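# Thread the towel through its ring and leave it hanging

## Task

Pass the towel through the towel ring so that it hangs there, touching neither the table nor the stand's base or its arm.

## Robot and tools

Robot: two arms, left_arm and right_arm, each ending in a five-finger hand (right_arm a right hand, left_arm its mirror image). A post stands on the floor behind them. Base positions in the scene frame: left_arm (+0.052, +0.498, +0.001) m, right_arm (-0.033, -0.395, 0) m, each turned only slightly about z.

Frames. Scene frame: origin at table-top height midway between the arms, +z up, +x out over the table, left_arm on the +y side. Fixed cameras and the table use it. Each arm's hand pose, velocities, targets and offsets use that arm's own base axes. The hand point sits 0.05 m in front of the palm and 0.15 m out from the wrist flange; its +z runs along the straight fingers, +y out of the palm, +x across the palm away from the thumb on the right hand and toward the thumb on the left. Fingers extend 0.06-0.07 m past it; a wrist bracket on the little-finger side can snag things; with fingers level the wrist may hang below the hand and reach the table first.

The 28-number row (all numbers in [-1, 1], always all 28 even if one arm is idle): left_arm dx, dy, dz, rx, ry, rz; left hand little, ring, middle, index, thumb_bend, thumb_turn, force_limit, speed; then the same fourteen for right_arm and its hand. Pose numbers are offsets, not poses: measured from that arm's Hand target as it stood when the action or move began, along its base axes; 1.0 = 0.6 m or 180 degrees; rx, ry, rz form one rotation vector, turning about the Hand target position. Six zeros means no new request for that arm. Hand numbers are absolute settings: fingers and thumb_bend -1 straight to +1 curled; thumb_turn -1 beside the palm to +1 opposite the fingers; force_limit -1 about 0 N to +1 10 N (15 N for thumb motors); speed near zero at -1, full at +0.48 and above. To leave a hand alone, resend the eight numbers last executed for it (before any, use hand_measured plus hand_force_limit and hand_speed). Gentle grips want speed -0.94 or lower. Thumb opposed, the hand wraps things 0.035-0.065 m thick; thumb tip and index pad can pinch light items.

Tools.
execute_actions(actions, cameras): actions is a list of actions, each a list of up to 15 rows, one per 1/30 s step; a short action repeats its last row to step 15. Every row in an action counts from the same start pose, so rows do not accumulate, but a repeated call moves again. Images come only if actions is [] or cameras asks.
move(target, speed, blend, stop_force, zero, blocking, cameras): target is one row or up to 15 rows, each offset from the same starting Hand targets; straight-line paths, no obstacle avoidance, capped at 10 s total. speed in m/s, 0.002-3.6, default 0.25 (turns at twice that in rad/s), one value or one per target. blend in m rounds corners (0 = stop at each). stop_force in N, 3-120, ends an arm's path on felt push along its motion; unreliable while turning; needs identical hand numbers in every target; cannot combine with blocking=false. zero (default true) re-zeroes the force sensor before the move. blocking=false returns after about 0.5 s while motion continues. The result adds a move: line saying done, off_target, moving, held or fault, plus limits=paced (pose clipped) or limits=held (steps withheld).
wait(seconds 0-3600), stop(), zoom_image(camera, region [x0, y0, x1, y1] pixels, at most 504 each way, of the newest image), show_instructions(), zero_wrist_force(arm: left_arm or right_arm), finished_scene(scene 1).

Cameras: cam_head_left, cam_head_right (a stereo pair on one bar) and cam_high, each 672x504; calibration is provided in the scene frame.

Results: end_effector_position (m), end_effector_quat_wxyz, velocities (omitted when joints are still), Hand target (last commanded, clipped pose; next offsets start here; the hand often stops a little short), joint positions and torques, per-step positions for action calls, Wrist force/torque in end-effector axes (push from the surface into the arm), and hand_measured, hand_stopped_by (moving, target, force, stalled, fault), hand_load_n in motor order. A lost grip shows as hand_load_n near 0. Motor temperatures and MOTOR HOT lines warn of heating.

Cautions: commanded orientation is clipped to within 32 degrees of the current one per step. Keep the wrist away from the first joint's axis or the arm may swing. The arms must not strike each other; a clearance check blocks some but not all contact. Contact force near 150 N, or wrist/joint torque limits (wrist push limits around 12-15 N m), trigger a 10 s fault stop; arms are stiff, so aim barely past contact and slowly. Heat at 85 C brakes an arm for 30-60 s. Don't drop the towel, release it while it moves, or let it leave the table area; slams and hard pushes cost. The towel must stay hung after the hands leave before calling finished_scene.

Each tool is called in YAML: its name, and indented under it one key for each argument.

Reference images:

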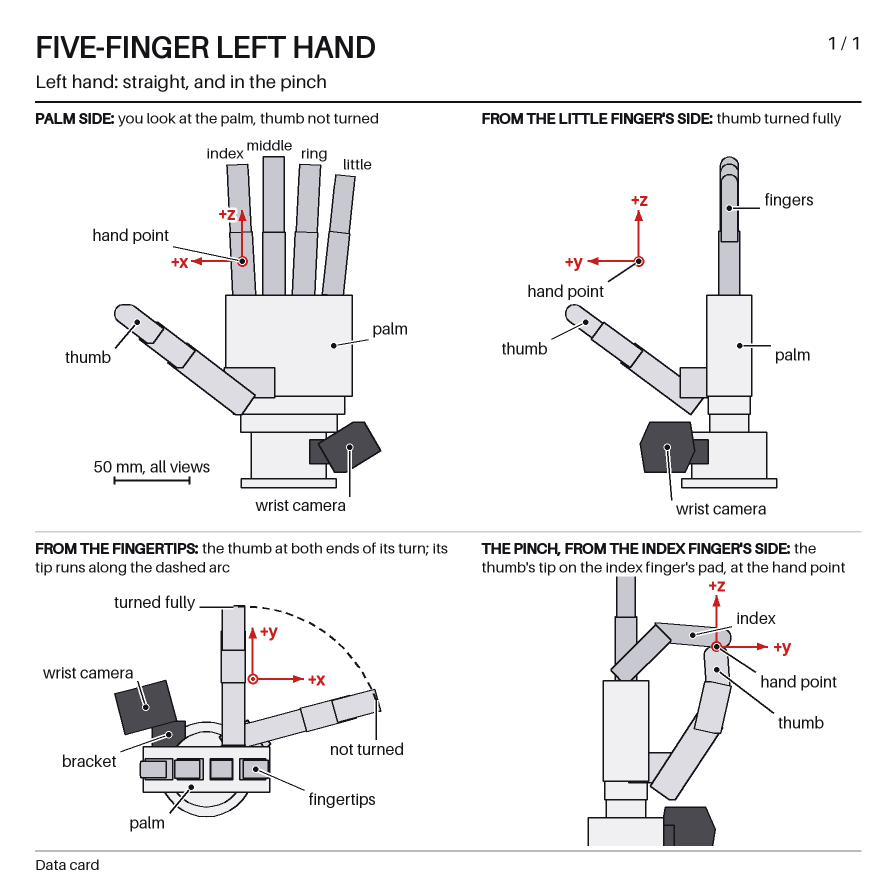

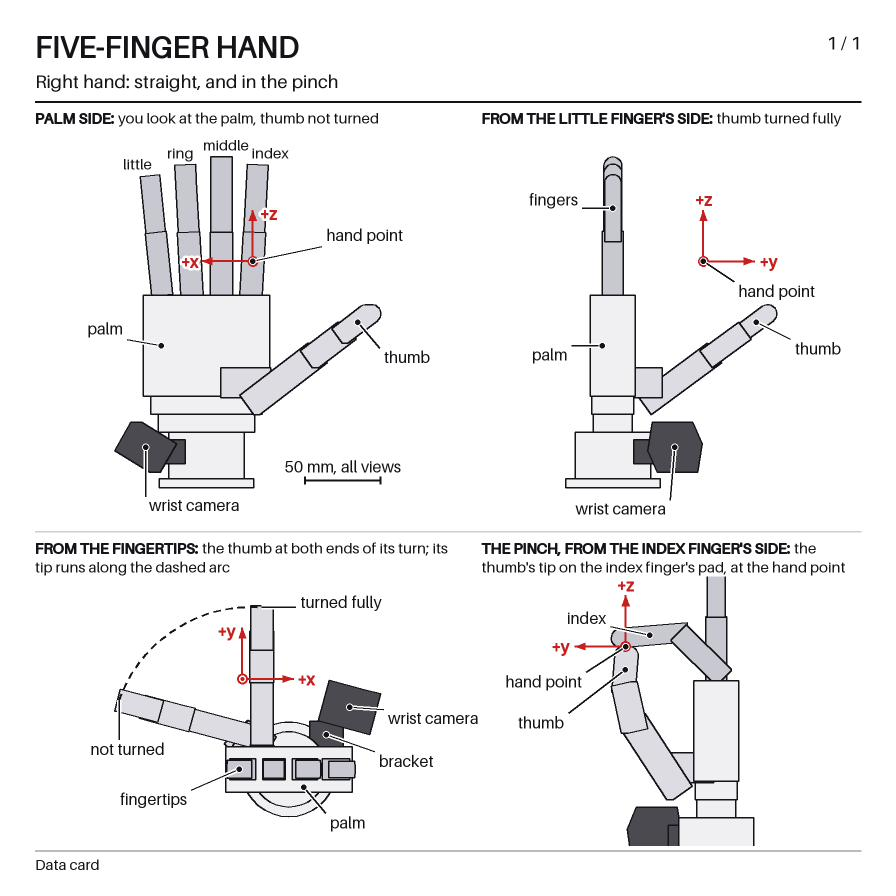

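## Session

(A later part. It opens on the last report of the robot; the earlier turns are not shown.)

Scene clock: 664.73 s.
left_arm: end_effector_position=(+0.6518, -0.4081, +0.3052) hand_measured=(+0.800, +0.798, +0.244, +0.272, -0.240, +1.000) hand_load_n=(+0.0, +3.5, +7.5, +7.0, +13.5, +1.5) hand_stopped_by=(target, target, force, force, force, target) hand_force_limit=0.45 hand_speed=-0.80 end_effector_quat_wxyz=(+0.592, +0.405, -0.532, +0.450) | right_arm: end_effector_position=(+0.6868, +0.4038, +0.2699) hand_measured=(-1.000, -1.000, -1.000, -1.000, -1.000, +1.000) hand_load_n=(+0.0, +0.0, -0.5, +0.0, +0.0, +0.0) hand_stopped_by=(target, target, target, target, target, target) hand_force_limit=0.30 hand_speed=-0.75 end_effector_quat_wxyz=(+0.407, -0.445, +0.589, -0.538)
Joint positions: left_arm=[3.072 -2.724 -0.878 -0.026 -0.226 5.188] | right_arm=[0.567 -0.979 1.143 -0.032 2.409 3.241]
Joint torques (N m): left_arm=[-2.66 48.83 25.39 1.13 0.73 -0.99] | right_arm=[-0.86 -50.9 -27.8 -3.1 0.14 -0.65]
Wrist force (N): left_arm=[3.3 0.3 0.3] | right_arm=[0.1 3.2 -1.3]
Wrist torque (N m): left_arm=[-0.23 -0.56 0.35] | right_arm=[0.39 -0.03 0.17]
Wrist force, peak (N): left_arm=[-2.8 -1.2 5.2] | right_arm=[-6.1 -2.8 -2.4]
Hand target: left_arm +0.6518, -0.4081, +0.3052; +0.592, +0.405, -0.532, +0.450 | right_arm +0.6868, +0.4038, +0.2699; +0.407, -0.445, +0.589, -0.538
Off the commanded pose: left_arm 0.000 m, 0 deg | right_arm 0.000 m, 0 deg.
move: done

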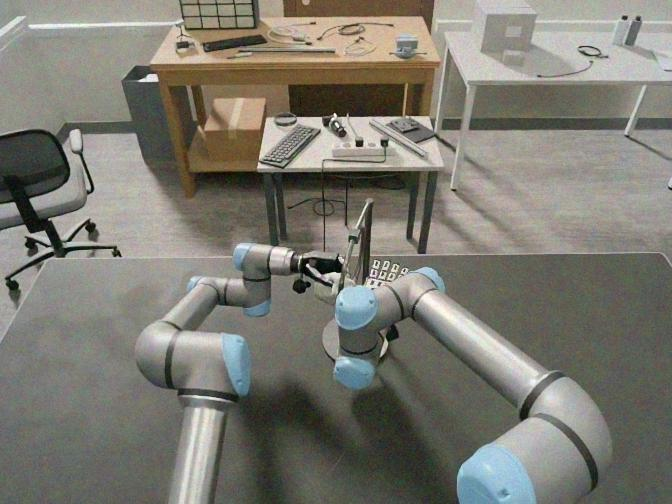

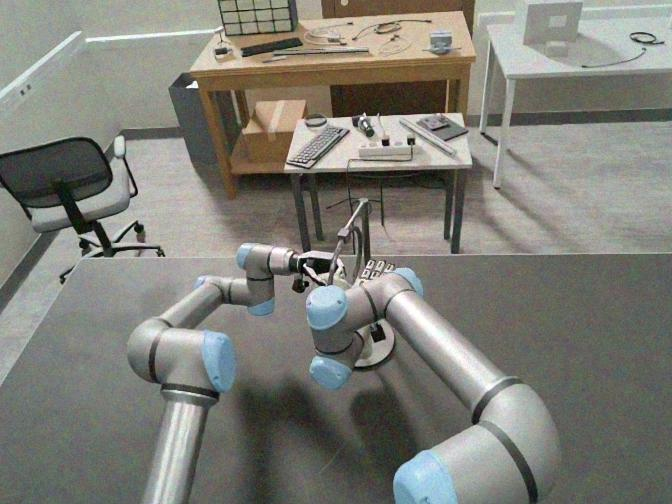

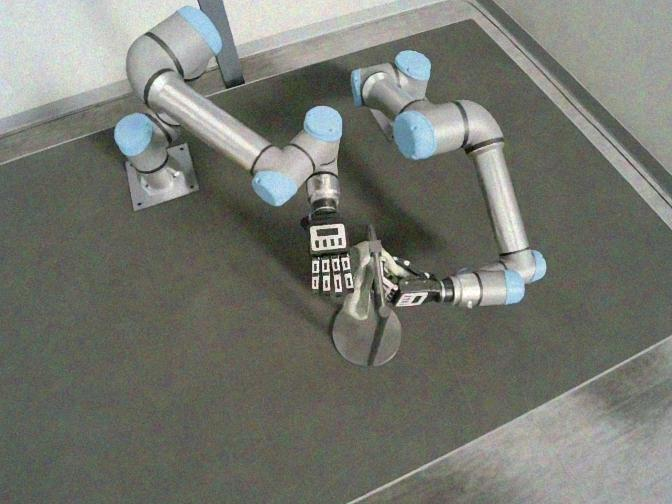

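move:
  target:
    - [0,0,0,0,0,0,0.8,0.8,0.5,0.5,0.0,1,0.45,-0.8,-0.03,-0.0962,0,0,0,0,-1,-1,-1,-1,-1,1,0.3,-0.75]
    - [0,0,0,0,0,0,0.8,0.8,0.5,0.5,0.0,1,0.45,-0.8,-0.35,-0.4,0.2,0,0,0,-1,-1,-1,-1,-1,1,0.3,-0.75]
  speed: [0.08,0.25]
  blend: [0.02,0]
  cameras: ["all"]

zoom_image:
  camera: "cam_high"
  region: [290, 190, 430, 330]

zoom_image:
  camera: "cam_head_left"
  region: [260, 180, 460, 380]

zoom_image:
  camera: "cam_head_right"
  region: [260, 180, 460, 380]

Scene clock: 673.07 s.
left_arm: end_effector_position=(+0.6518, -0.4081, +0.3052) hand_measured=(+0.800, +0.798, +0.244, +0.272, -0.240, +1.000) hand_load_n=(+0.0, +3.5, +7.5, +7.0, +13.5, +2.0) hand_stopped_by=(target, target, force, force, force, target) hand_force_limit=0.45 hand_speed=-0.80 end_effector_quat_wxyz=(+0.592, +0.405, -0.532, +0.450) | right_arm: end_effector_position=(+0.4769, +0.1638, +0.3899) hand_measured=(-1.000, -1.000, -1.000, -1.000, -1.000, +1.000) hand_load_n=(+0.0, +0.0, +0.0, -0.5, +0.0, +0.0) hand_stopped_by=(target, target, target, target, target, target) hand_force_limit=0.30 hand_speed=-0.75 end_effector_quat_wxyz=(+0.407, -0.445, +0.589, -0.538)
Joint positions: left_arm=[3.072 -2.724 -0.878 -0.026 -0.226 5.188] | right_arm=[0.262 -1.818 1.827 0.095 2.106 3.195]
Joint torques (N m): left_arm=[-2.76 48.85 25.23 0.92 0.7 -0.52] | right_arm=[-4.18 -23.51 -32.57 -0.83 0.23 1.36]
Wrist force (N): left_arm=[3.2 0.3 0.1] | right_arm=[-1.2 2.5 -1.3]
Wrist torque (N m): left_arm=[-0.21 -0.55 0.34] | right_arm=[0.28 0.18 0.09]
Wrist force, peak (N): left_arm=[3.6 0.1 0.2] | right_arm=[-1.3 3.7 -1.0]
Hand target: left_arm +0.6518, -0.4081, +0.3052; +0.592, +0.405, -0.532, +0.450 | right_arm +0.4768, +0.1638, +0.3899; +0.407, -0.445, +0.589, -0.538
Off the commanded pose: left_arm 0.000 m, 0 deg | right_arm 0.000 m, 0 deg.
move: done

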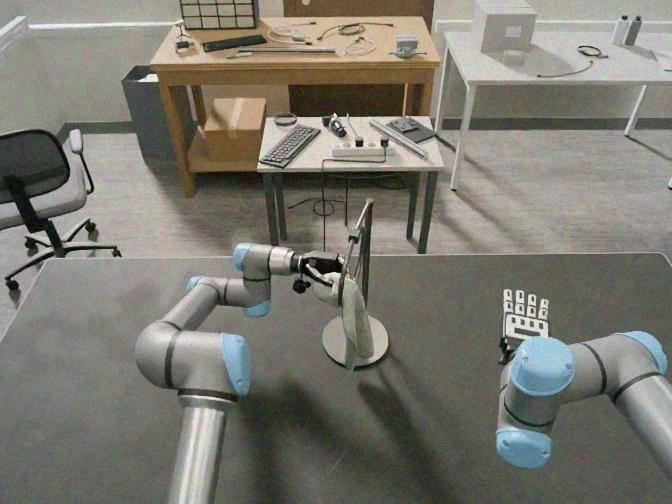

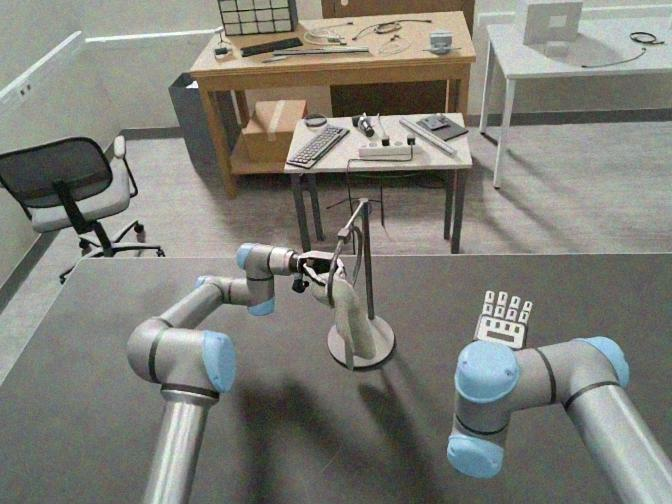

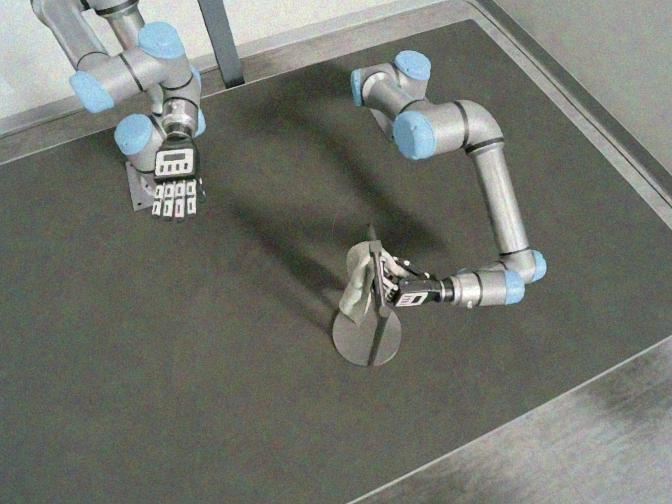

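Scaled by 3.600 from the camera's image (finer frame: 960x720).

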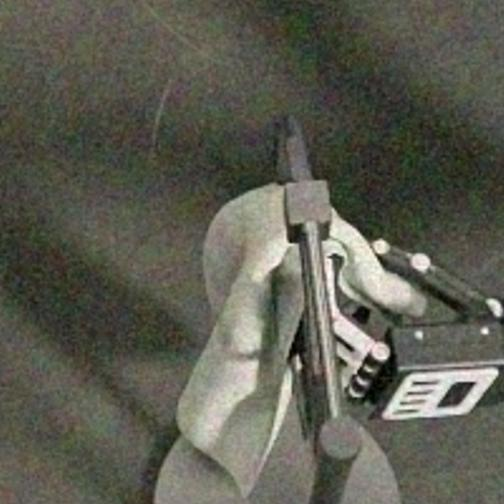

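Scaled by 2.520 from the camera's image (finer frame: 960x720).

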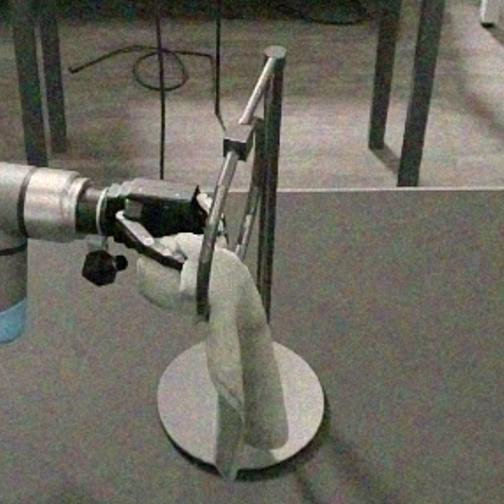

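Scaled by 2.520 from the camera's image (finer frame: 960x720).

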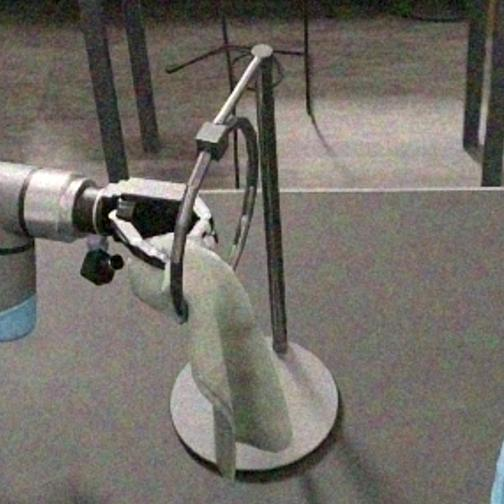

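move:
  target:
    - [0.0106,0.0386,0,0,0,0,0.8,0.8,0.5,0.5,0.0,1,0.45,-0.8,0,0,0,0,0,0,-1,-1,-1,-1,-1,1,0.3,-0.75]
    - [0.0106,0.0386,-0.0917,0,0,0,0.8,0.8,0.5,0.5,0.0,1,0.45,-0.8,0,0,0,0,0,0,-1,-1,-1,-1,-1,1,0.3,-0.75]
  speed: 0.04
  blend: [0.01,0]
  stop_force: 15
  cameras: ["all"]

zoom_image:
  camera: "cam_high"
  region: [290, 190, 430, 330]

zoom_image:
  camera: "cam_head_left"
  region: [260, 180, 460, 380]

zoom_image:
  camera: "cam_head_right"
  region: [260, 180, 460, 380]

Scene clock: 691.47 s.
left_arm: end_effector_position=(+0.6581, -0.3850, +0.2502) hand_measured=(+0.800, +0.798, +0.244, +0.272, -0.240, +1.000) hand_load_n=(+0.0, +3.5, +7.5, +6.5, +13.5, +1.5) hand_stopped_by=(target, target, force, force, force, target) hand_force_limit=0.45 hand_speed=-0.80 end_effector_quat_wxyz=(+0.592, +0.405, -0.532, +0.450) | right_arm: end_effector_position=(+0.4768, +0.1638, +0.3899) hand_measured=(-1.000, -1.000, -1.000, -1.000, -1.000, +1.000) hand_load_n=(+0.0, +0.0, +0.0, -0.5, +0.0, +0.0) hand_stopped_by=(target, target, target, target, target, target) hand_force_limit=0.30 hand_speed=-0.75 end_effector_quat_wxyz=(+0.407, -0.445, +0.589, -0.538)
Joint positions: left_arm=[3.102 -2.825 -0.829 0.079 -0.253 5.133] | right_arm=[0.262 -1.819 1.827 0.095 2.106 3.195]
Joint torques (N m): left_arm=[-2.94 62.93 12.36 -0.81 0.05 -2.31] | right_arm=[-7.46 -22 -33.56 1.7 -0.55 0.94]
Wrist force (N): left_arm=[4.1 -0.3 0.4] | right_arm=[-1.1 2.7 -1.2]
Wrist torque (N m): left_arm=[-0.28 -0.53 0.49] | right_arm=[0.30 0.16 0.10]
Wrist force, peak (N): left_arm=[4.2 -0.6 0.4] | right_arm=[-1.0 3.1 -1.5]
Hand target: left_arm +0.6581, -0.3850, +0.2502; +0.592, +0.405, -0.532, +0.450 | right_arm +0.4768, +0.1638, +0.3899; +0.407, -0.445, +0.589, -0.538
Off the commanded pose: left_arm 0.000 m, 0 deg | right_arm 0.000 m, 0 deg.
move: done

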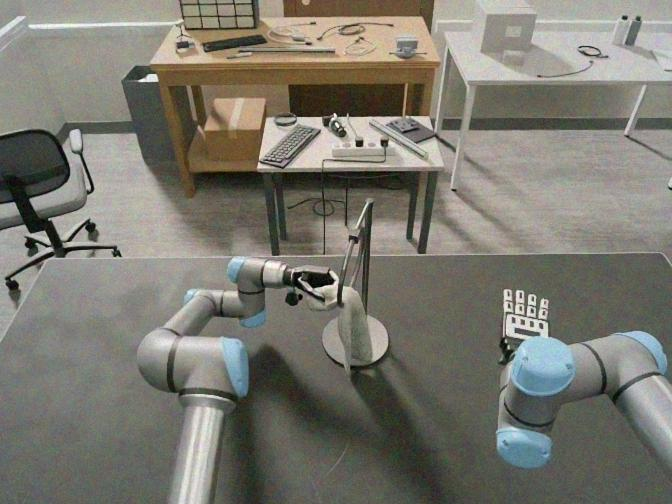

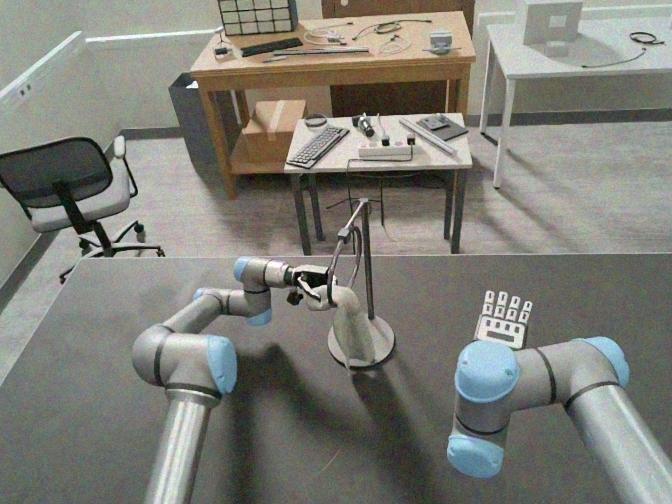

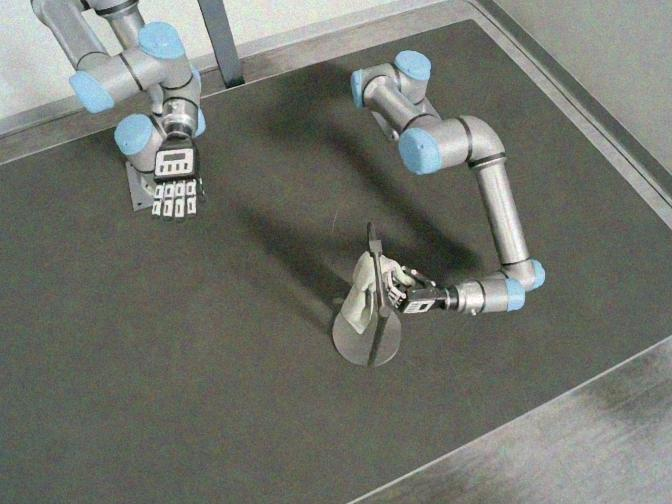

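Scaled by 3.600 from the camera's image (finer frame: 960x720).

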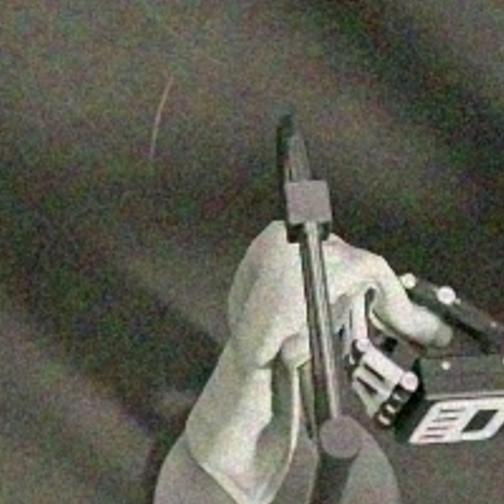

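Scaled by 2.520 from the camera's image (finer frame: 960x720).

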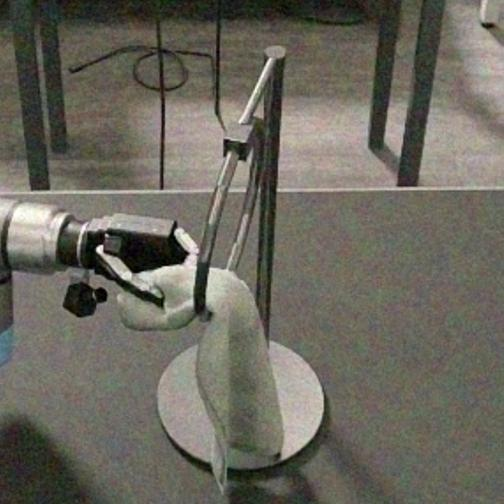

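Scaled by 2.520 from the camera's image (finer frame: 960x720).

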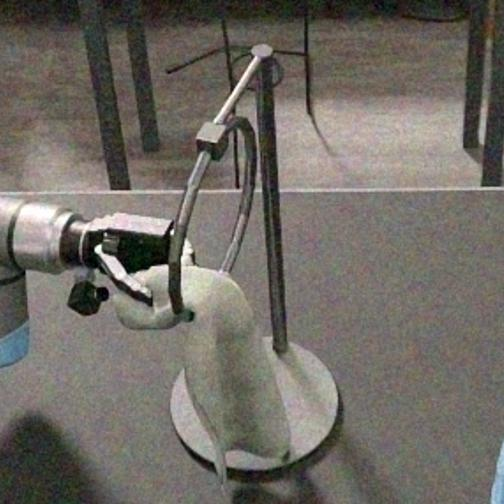

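move:
  target: [0.0198,0.0723,0.02,0,0,0,0.8,0.8,0.5,0.5,0.0,1,0.45,-0.8,0,0,0,0,0,0,-1,-1,-1,-1,-1,1,0.3,-0.75]
  speed: 0.03
  cameras: ["all"]

zoom_image:
  camera: "cam_high"
  region: [300, 210, 460, 370]

zoom_image:
  camera: "cam_head_left"
  region: [260, 230, 410, 380]

zoom_image:
  camera: "cam_head_right"
  region: [260, 230, 410, 380]

Scene clock: 708.10 s.
left_arm: end_effector_position=(+0.6701, -0.3414, +0.2623) hand_measured=(+0.800, +0.798, +0.244, +0.272, -0.240, +1.000) hand_load_n=(+0.0, +3.5, +7.5, +7.0, +14.0, +2.0) hand_stopped_by=(target, target, force, force, force, target) hand_force_limit=0.45 hand_speed=-0.80 end_effector_quat_wxyz=(+0.592, +0.405, -0.532, +0.450) | right_arm: end_effector_position=(+0.4768, +0.1638, +0.3899) hand_measured=(-1.000, -1.000, -1.000, -1.000, -1.000, +1.000) hand_load_n=(+0.0, +0.0, -0.5, +0.0, -0.5, +0.0) hand_stopped_by=(target, target, target, target, target, target) hand_force_limit=0.30 hand_speed=-0.75 end_effector_quat_wxyz=(+0.407, -0.445, +0.589, -0.538)
Joint positions: left_arm=[3.157 -2.842 -0.764 0.107 -0.304 5.055] | right_arm=[0.262 -1.819 1.827 0.095 2.106 3.195]
Joint torques (N m): left_arm=[-7.28 54.9 12.6 1.34 0.83 0.11] | right_arm=[-7.26 -21.6 -32.71 1.57 -0.42 1]
Wrist force (N): left_arm=[3.9 -0.4 0.1] | right_arm=[-1.0 2.8 -1.4]
Wrist torque (N m): left_arm=[-0.22 -0.55 0.54] | right_arm=[0.33 0.17 0.11]
Wrist force, peak (N): left_arm=[4.3 -0.2 0.3] | right_arm=[-1.1 3.1 -1.4]
Hand target: left_arm +0.6700, -0.3416, +0.2622; +0.592, +0.405, -0.532, +0.450 | right_arm +0.4768, +0.1638, +0.3899; +0.407, -0.445, +0.589, -0.538
Off the commanded pose: left_arm 0.000 m, 0 deg | right_arm 0.000 m, 0 deg.
move: done

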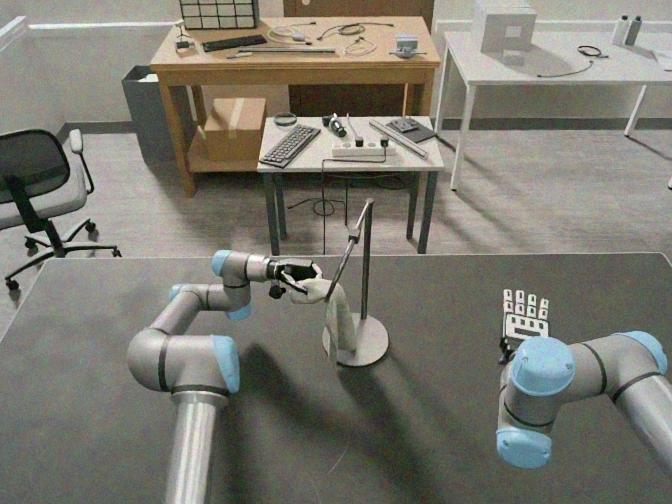

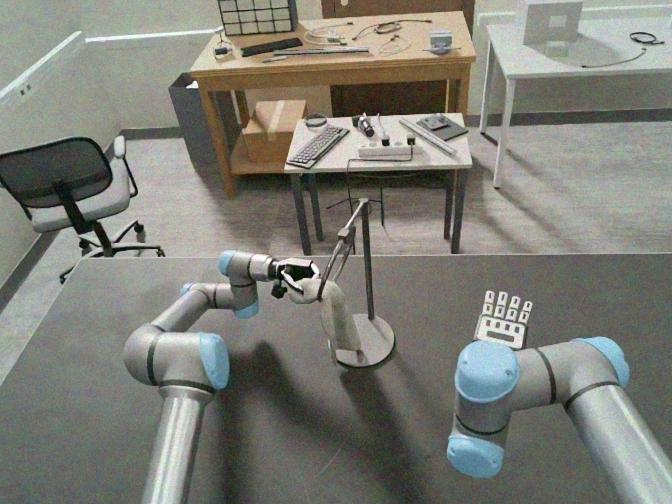

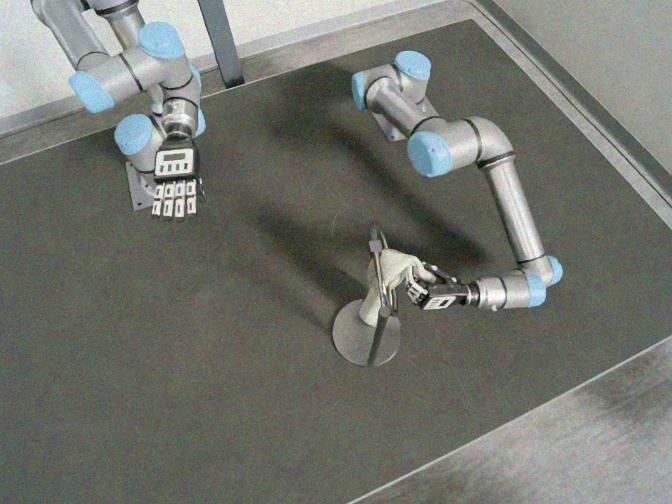

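Scaled by 3.150 from the camera's image (finer frame: 960x720).

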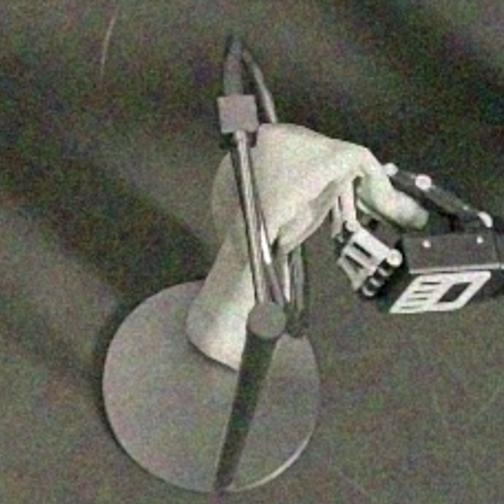

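Scaled by 3.360 from the camera's image (finer frame: 960x720).

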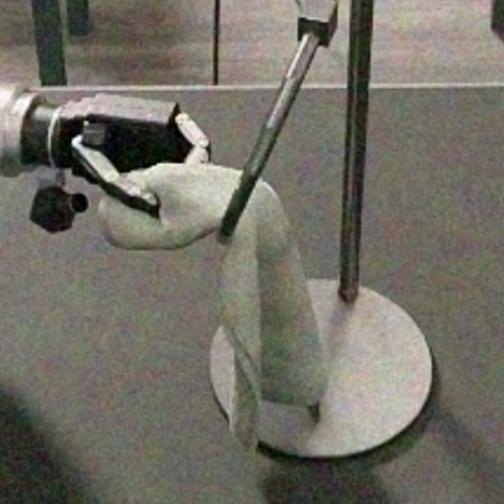

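Scaled by 3.360 from the camera's image (finer frame: 960x720).

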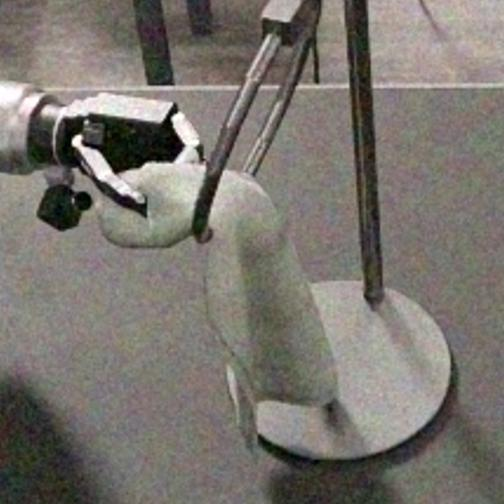

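move:
  target: [-0.0176,-0.0643,0.13,0,0,0,0.8,0.8,0.5,0.5,0.0,1,0.45,-0.8,0,0,0,0,0,0,-1,-1,-1,-1,-1,1,0.3,-0.75]
  speed: 0.04
  cameras: ["all"]

zoom_image:
  camera: "cam_high"
  region: [300, 210, 460, 370]

zoom_image:
  camera: "cam_head_left"
  region: [260, 230, 410, 380]

zoom_image:
  camera: "cam_head_right"
  region: [260, 230, 410, 380]

Scene clock: 723.93 s.
left_arm: end_effector_position=(+0.6595, -0.3803, +0.3402) hand_measured=(+0.800, +0.798, +0.244, +0.272, -0.240, +1.000) hand_load_n=(+0.0, +3.5, +7.5, +7.0, +13.5, +1.5) hand_stopped_by=(target, target, force, force, force, target) hand_force_limit=0.45 hand_speed=-0.80 end_effector_quat_wxyz=(+0.592, +0.405, -0.532, +0.450) | right_arm: end_effector_position=(+0.4768, +0.1638, +0.3899) hand_measured=(-1.000, -1.000, -1.000, -1.000, -1.000, +1.000) hand_load_n=(+0.0, +0.0, +0.0, +0.0, +0.0, +0.0) hand_stopped_by=(target, target, target, target, target, target) hand_force_limit=0.30 hand_speed=-0.75 end_effector_quat_wxyz=(+0.407, -0.445, +0.589, -0.538)
Joint positions: left_arm=[3.108 -2.703 -0.833 -0.029 -0.258 5.123] | right_arm=[0.262 -1.819 1.827 0.095 2.106 3.195]
Joint torques (N m): left_arm=[5.52 48.05 15.59 2.06 -2.01 -0.56] | right_arm=[-7.93 -22.18 -33.21 1.51 -0.37 1.34]
Wrist force (N): left_arm=[3.2 0.1 0.3] | right_arm=[-1.1 2.7 -1.5]
Wrist torque (N m): left_arm=[-0.27 -0.51 0.36] | right_arm=[0.33 0.17 0.11]
Wrist force, peak (N): left_arm=[4.1 -0.3 0.4] | right_arm=[-1.3 3.0 -1.5]
Hand target: left_arm +0.6595, -0.3802, +0.3402; +0.592, +0.405, -0.532, +0.450 | right_arm +0.4768, +0.1638, +0.3899; +0.407, -0.445, +0.589, -0.538
Off the commanded pose: left_arm 0.000 m, 0 deg | right_arm 0.000 m, 0 deg.
move: done

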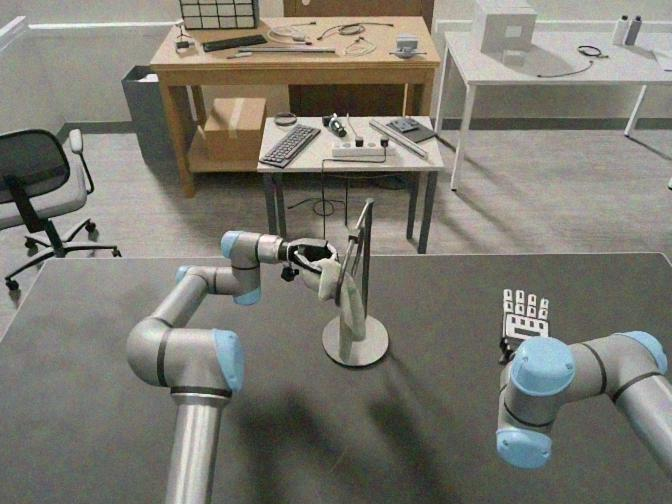

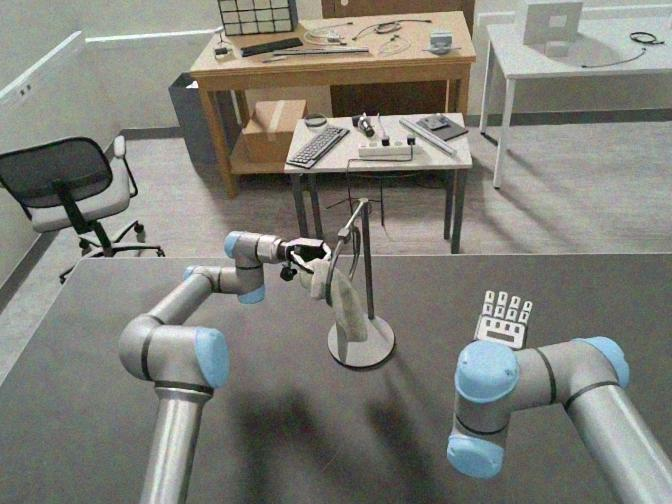

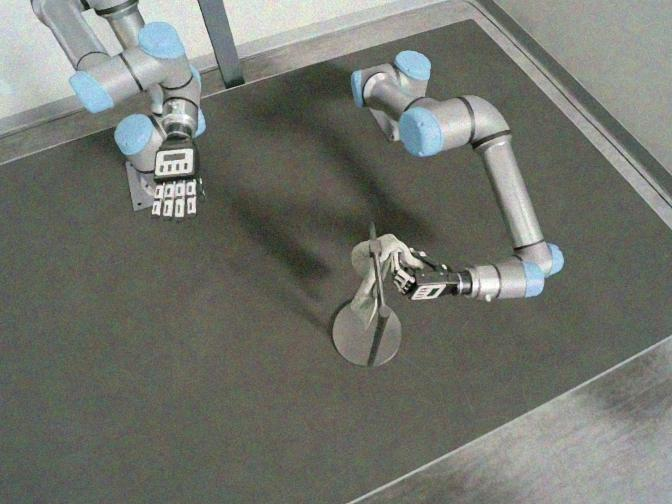

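Scaled by 3.150 from the camera's image (finer frame: 960x720).

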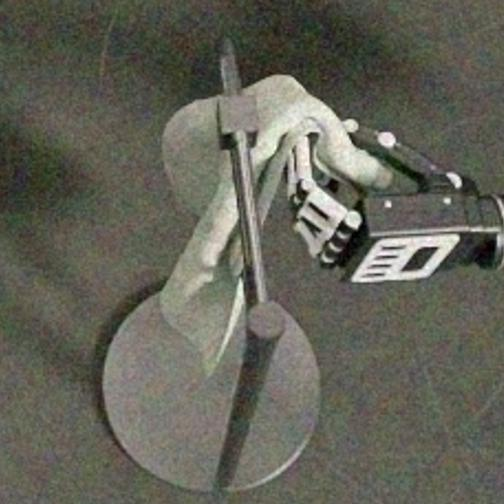

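Scaled by 3.360 from the camera's image (finer frame: 960x720).

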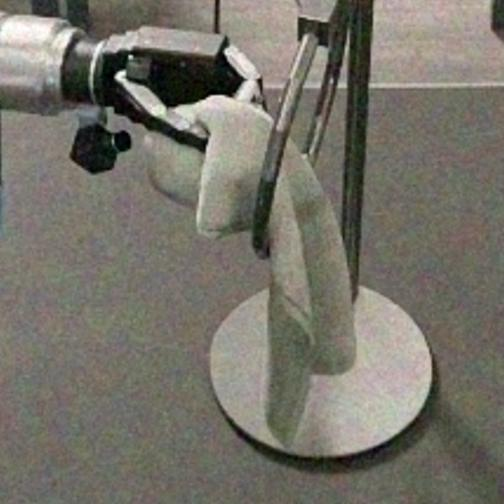

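Scaled by 3.360 from the camera's image (finer frame: 960x720).

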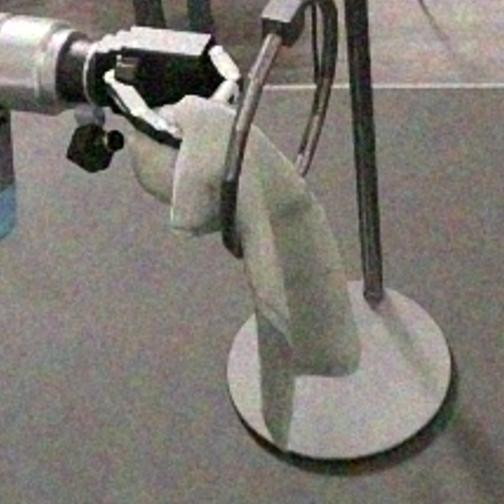

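move:
  target: [0.0066,0.0241,0.0333,0,0,0,0.8,0.8,0.5,0.5,0.0,1,0.45,-0.8,0,0,0,0,0,0,-1,-1,-1,-1,-1,1,0.3,-0.75]
  speed: 0.03
  cameras: ["cam_head_left","cam_head_right"]

zoom_image:
  camera: "cam_head_left"
  region: [260, 230, 410, 380]

zoom_image:
  camera: "cam_head_right"
  region: [260, 230, 410, 380]

Scene clock: 744.10 s.
left_arm: end_effector_position=(+0.6634, -0.3656, +0.3604) hand_measured=(+0.800, +0.798, +0.244, +0.272, -0.240, +1.000) hand_load_n=(+0.0, +3.5, +7.5, +7.0, +13.5, +1.5) hand_stopped_by=(target, target, force, force, force, target) hand_force_limit=0.45 hand_speed=-0.80 end_effector_quat_wxyz=(+0.592, +0.405, -0.532, +0.450) | right_arm: end_effector_position=(+0.4768, +0.1638, +0.3899) hand_measured=(-1.000, -1.000, -1.000, -1.000, -1.000, +1.000) hand_load_n=(+0.0, +0.0, +0.0, +0.0, +0.0, +0.0) hand_stopped_by=(target, target, target, target, target, target) hand_force_limit=0.30 hand_speed=-0.75 end_effector_quat_wxyz=(+0.407, -0.445, +0.589, -0.538)
Joint positions: left_arm=[3.127 -2.692 -0.804 -0.042 -0.276 5.094] | right_arm=[0.262 -1.819 1.827 0.095 2.106 3.195]
Joint torques (N m): left_arm=[-3.52 49.15 14.64 0.79 0.21 -0.03] | right_arm=[-8.1 -21.85 -32.42 1.61 -0.4 1.34]
Wrist force (N): left_arm=[3.2 0.4 0.3] | right_arm=[-1.2 2.6 -1.3]
Wrist torque (N m): left_arm=[-0.20 -0.51 0.51] | right_arm=[0.30 0.19 0.09]
Wrist force, peak (N): left_arm=[3.5 0.2 0.0] | right_arm=[-1.3 3.0 -1.5]
Hand target: left_arm +0.6634, -0.3657, +0.3602; +0.592, +0.405, -0.532, +0.450 | right_arm +0.4768, +0.1638, +0.3899; +0.407, -0.445, +0.589, -0.538
Off the commanded pose: left_arm 0.000 m, 0 deg | right_arm 0.000 m, 0 deg.
move: done

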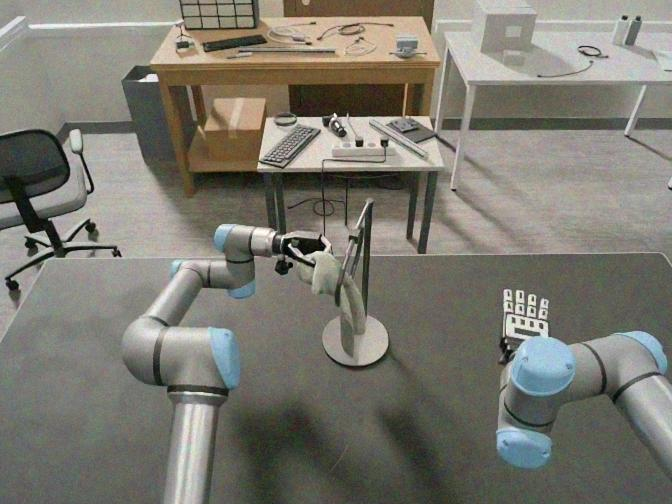

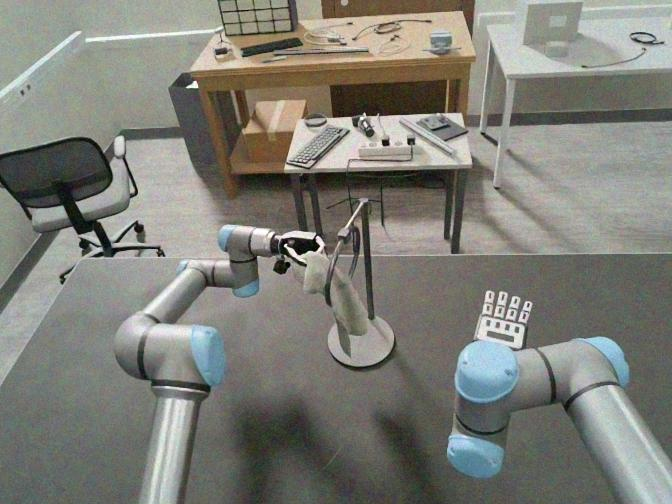

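Scaled by 3.360 from the camera's image (finer frame: 960x720).

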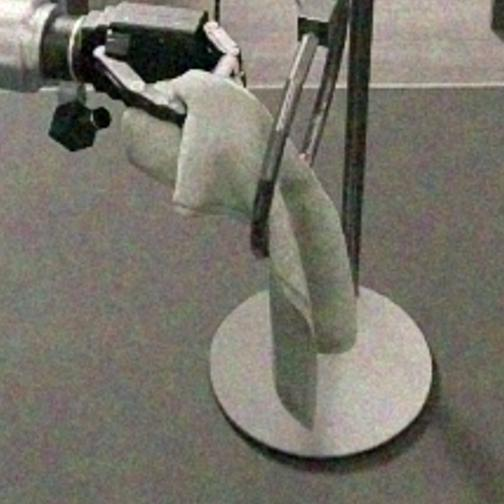

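Scaled by 3.360 from the camera's image (finer frame: 960x720).

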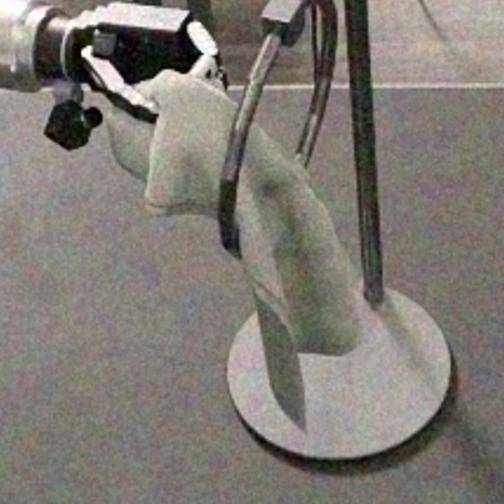

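move:
  target: [-0.0066,-0.0241,-0.2087,0,0,0,0.8,0.8,0.5,0.5,0.0,1,0.45,-0.8,0,0,0,0,0,0,-1,-1,-1,-1,-1,1,0.3,-0.75]
  speed: 0.05
  stop_force: 10
  cameras: ["all"]

zoom_image:
  camera: "cam_head_left"
  region: [260, 230, 410, 380]

zoom_image:
  camera: "cam_high"
  region: [300, 210, 460, 370]

Scene clock: 755.47 s.
left_arm: end_effector_position=(+0.6595, -0.3802, +0.2350) hand_measured=(+0.800, +0.798, +0.244, +0.272, -0.240, +1.000) hand_load_n=(+0.0, +3.5, +7.5, +6.5, +13.5, +2.0) hand_stopped_by=(target, target, force, force, force, target) hand_force_limit=0.45 hand_speed=-0.80 end_effector_quat_wxyz=(+0.592, +0.405, -0.532, +0.450) | right_arm: end_effector_position=(+0.4768, +0.1638, +0.3899) hand_measured=(-1.000, -1.000, -1.000, -1.000, -1.000, +1.000) hand_load_n=(+0.0, +0.0, +0.0, +0.0, +0.0, +0.0) hand_stopped_by=(target, target, target, target, target, target) hand_force_limit=0.30 hand_speed=-0.75 end_effector_quat_wxyz=(+0.407, -0.445, +0.589, -0.538)
Joint positions: left_arm=[3.108 -2.853 -0.813 0.101 -0.259 5.122] | right_arm=[0.262 -1.819 1.827 0.095 2.106 3.195]
Joint torques (N m): left_arm=[4.18 62.45 10.6 -0.94 -2.15 -1.5] | right_arm=[-7.38 -21.57 -32.8 1.55 -0.47 1.35]
Wrist force (N): left_arm=[4.1 -0.4 0.4] | right_arm=[-1.1 2.6 -1.4]
Wrist torque (N m): left_arm=[-0.29 -0.53 0.36] | right_arm=[0.30 0.16 0.10]
Wrist force, peak (N): left_arm=[4.5 -0.4 0.3] | right_arm=[-1.1 3.0 -1.7]
Hand target: left_arm +0.6595, -0.3802, +0.2350; +0.592, +0.405, -0.532, +0.450 | right_arm +0.4768, +0.1638, +0.3899; +0.407, -0.445, +0.589, -0.538
Off the commanded pose: left_arm 0.000 m, 0 deg | right_arm 0.000 m, 0 deg.
move: done

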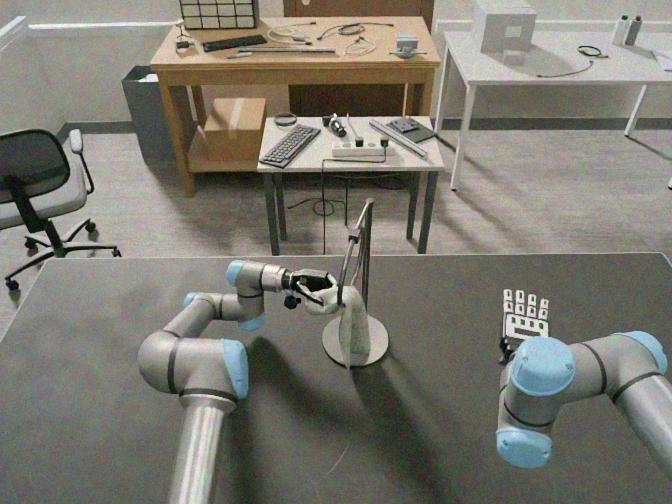

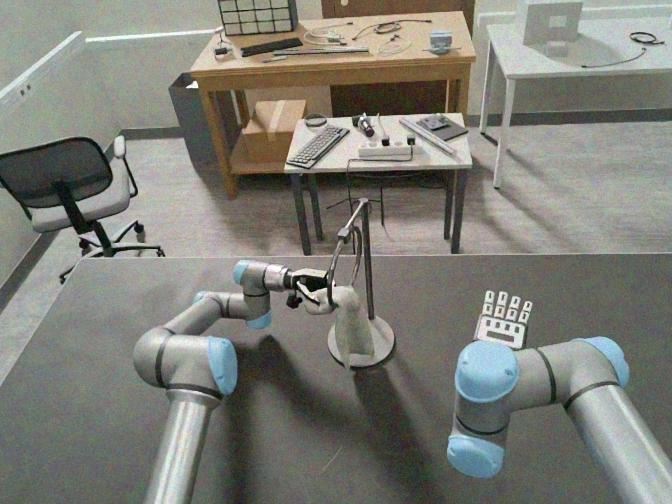

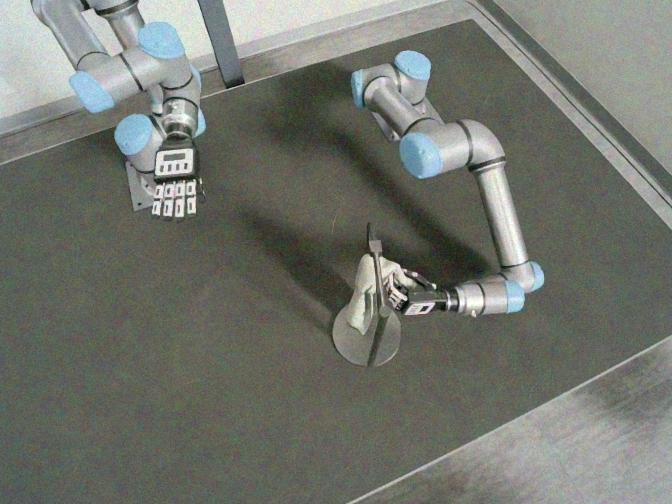

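Scaled by 3.360 from the camera's image (finer frame: 960x720).

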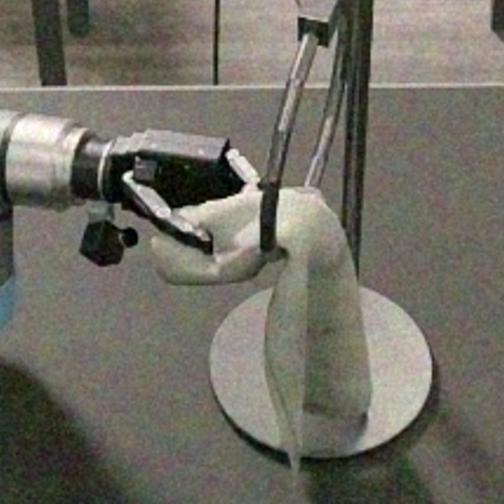

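Scaled by 3.150 from the camera's image (finer frame: 960x720).

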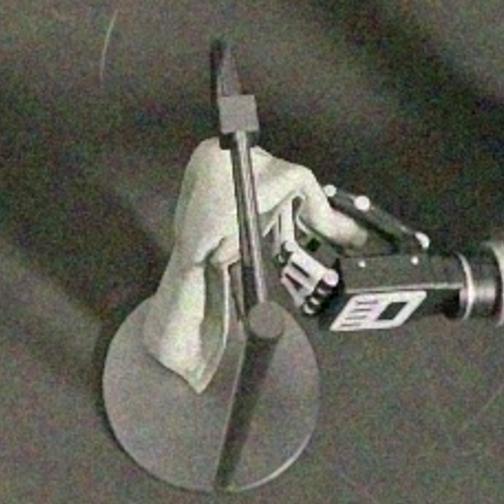

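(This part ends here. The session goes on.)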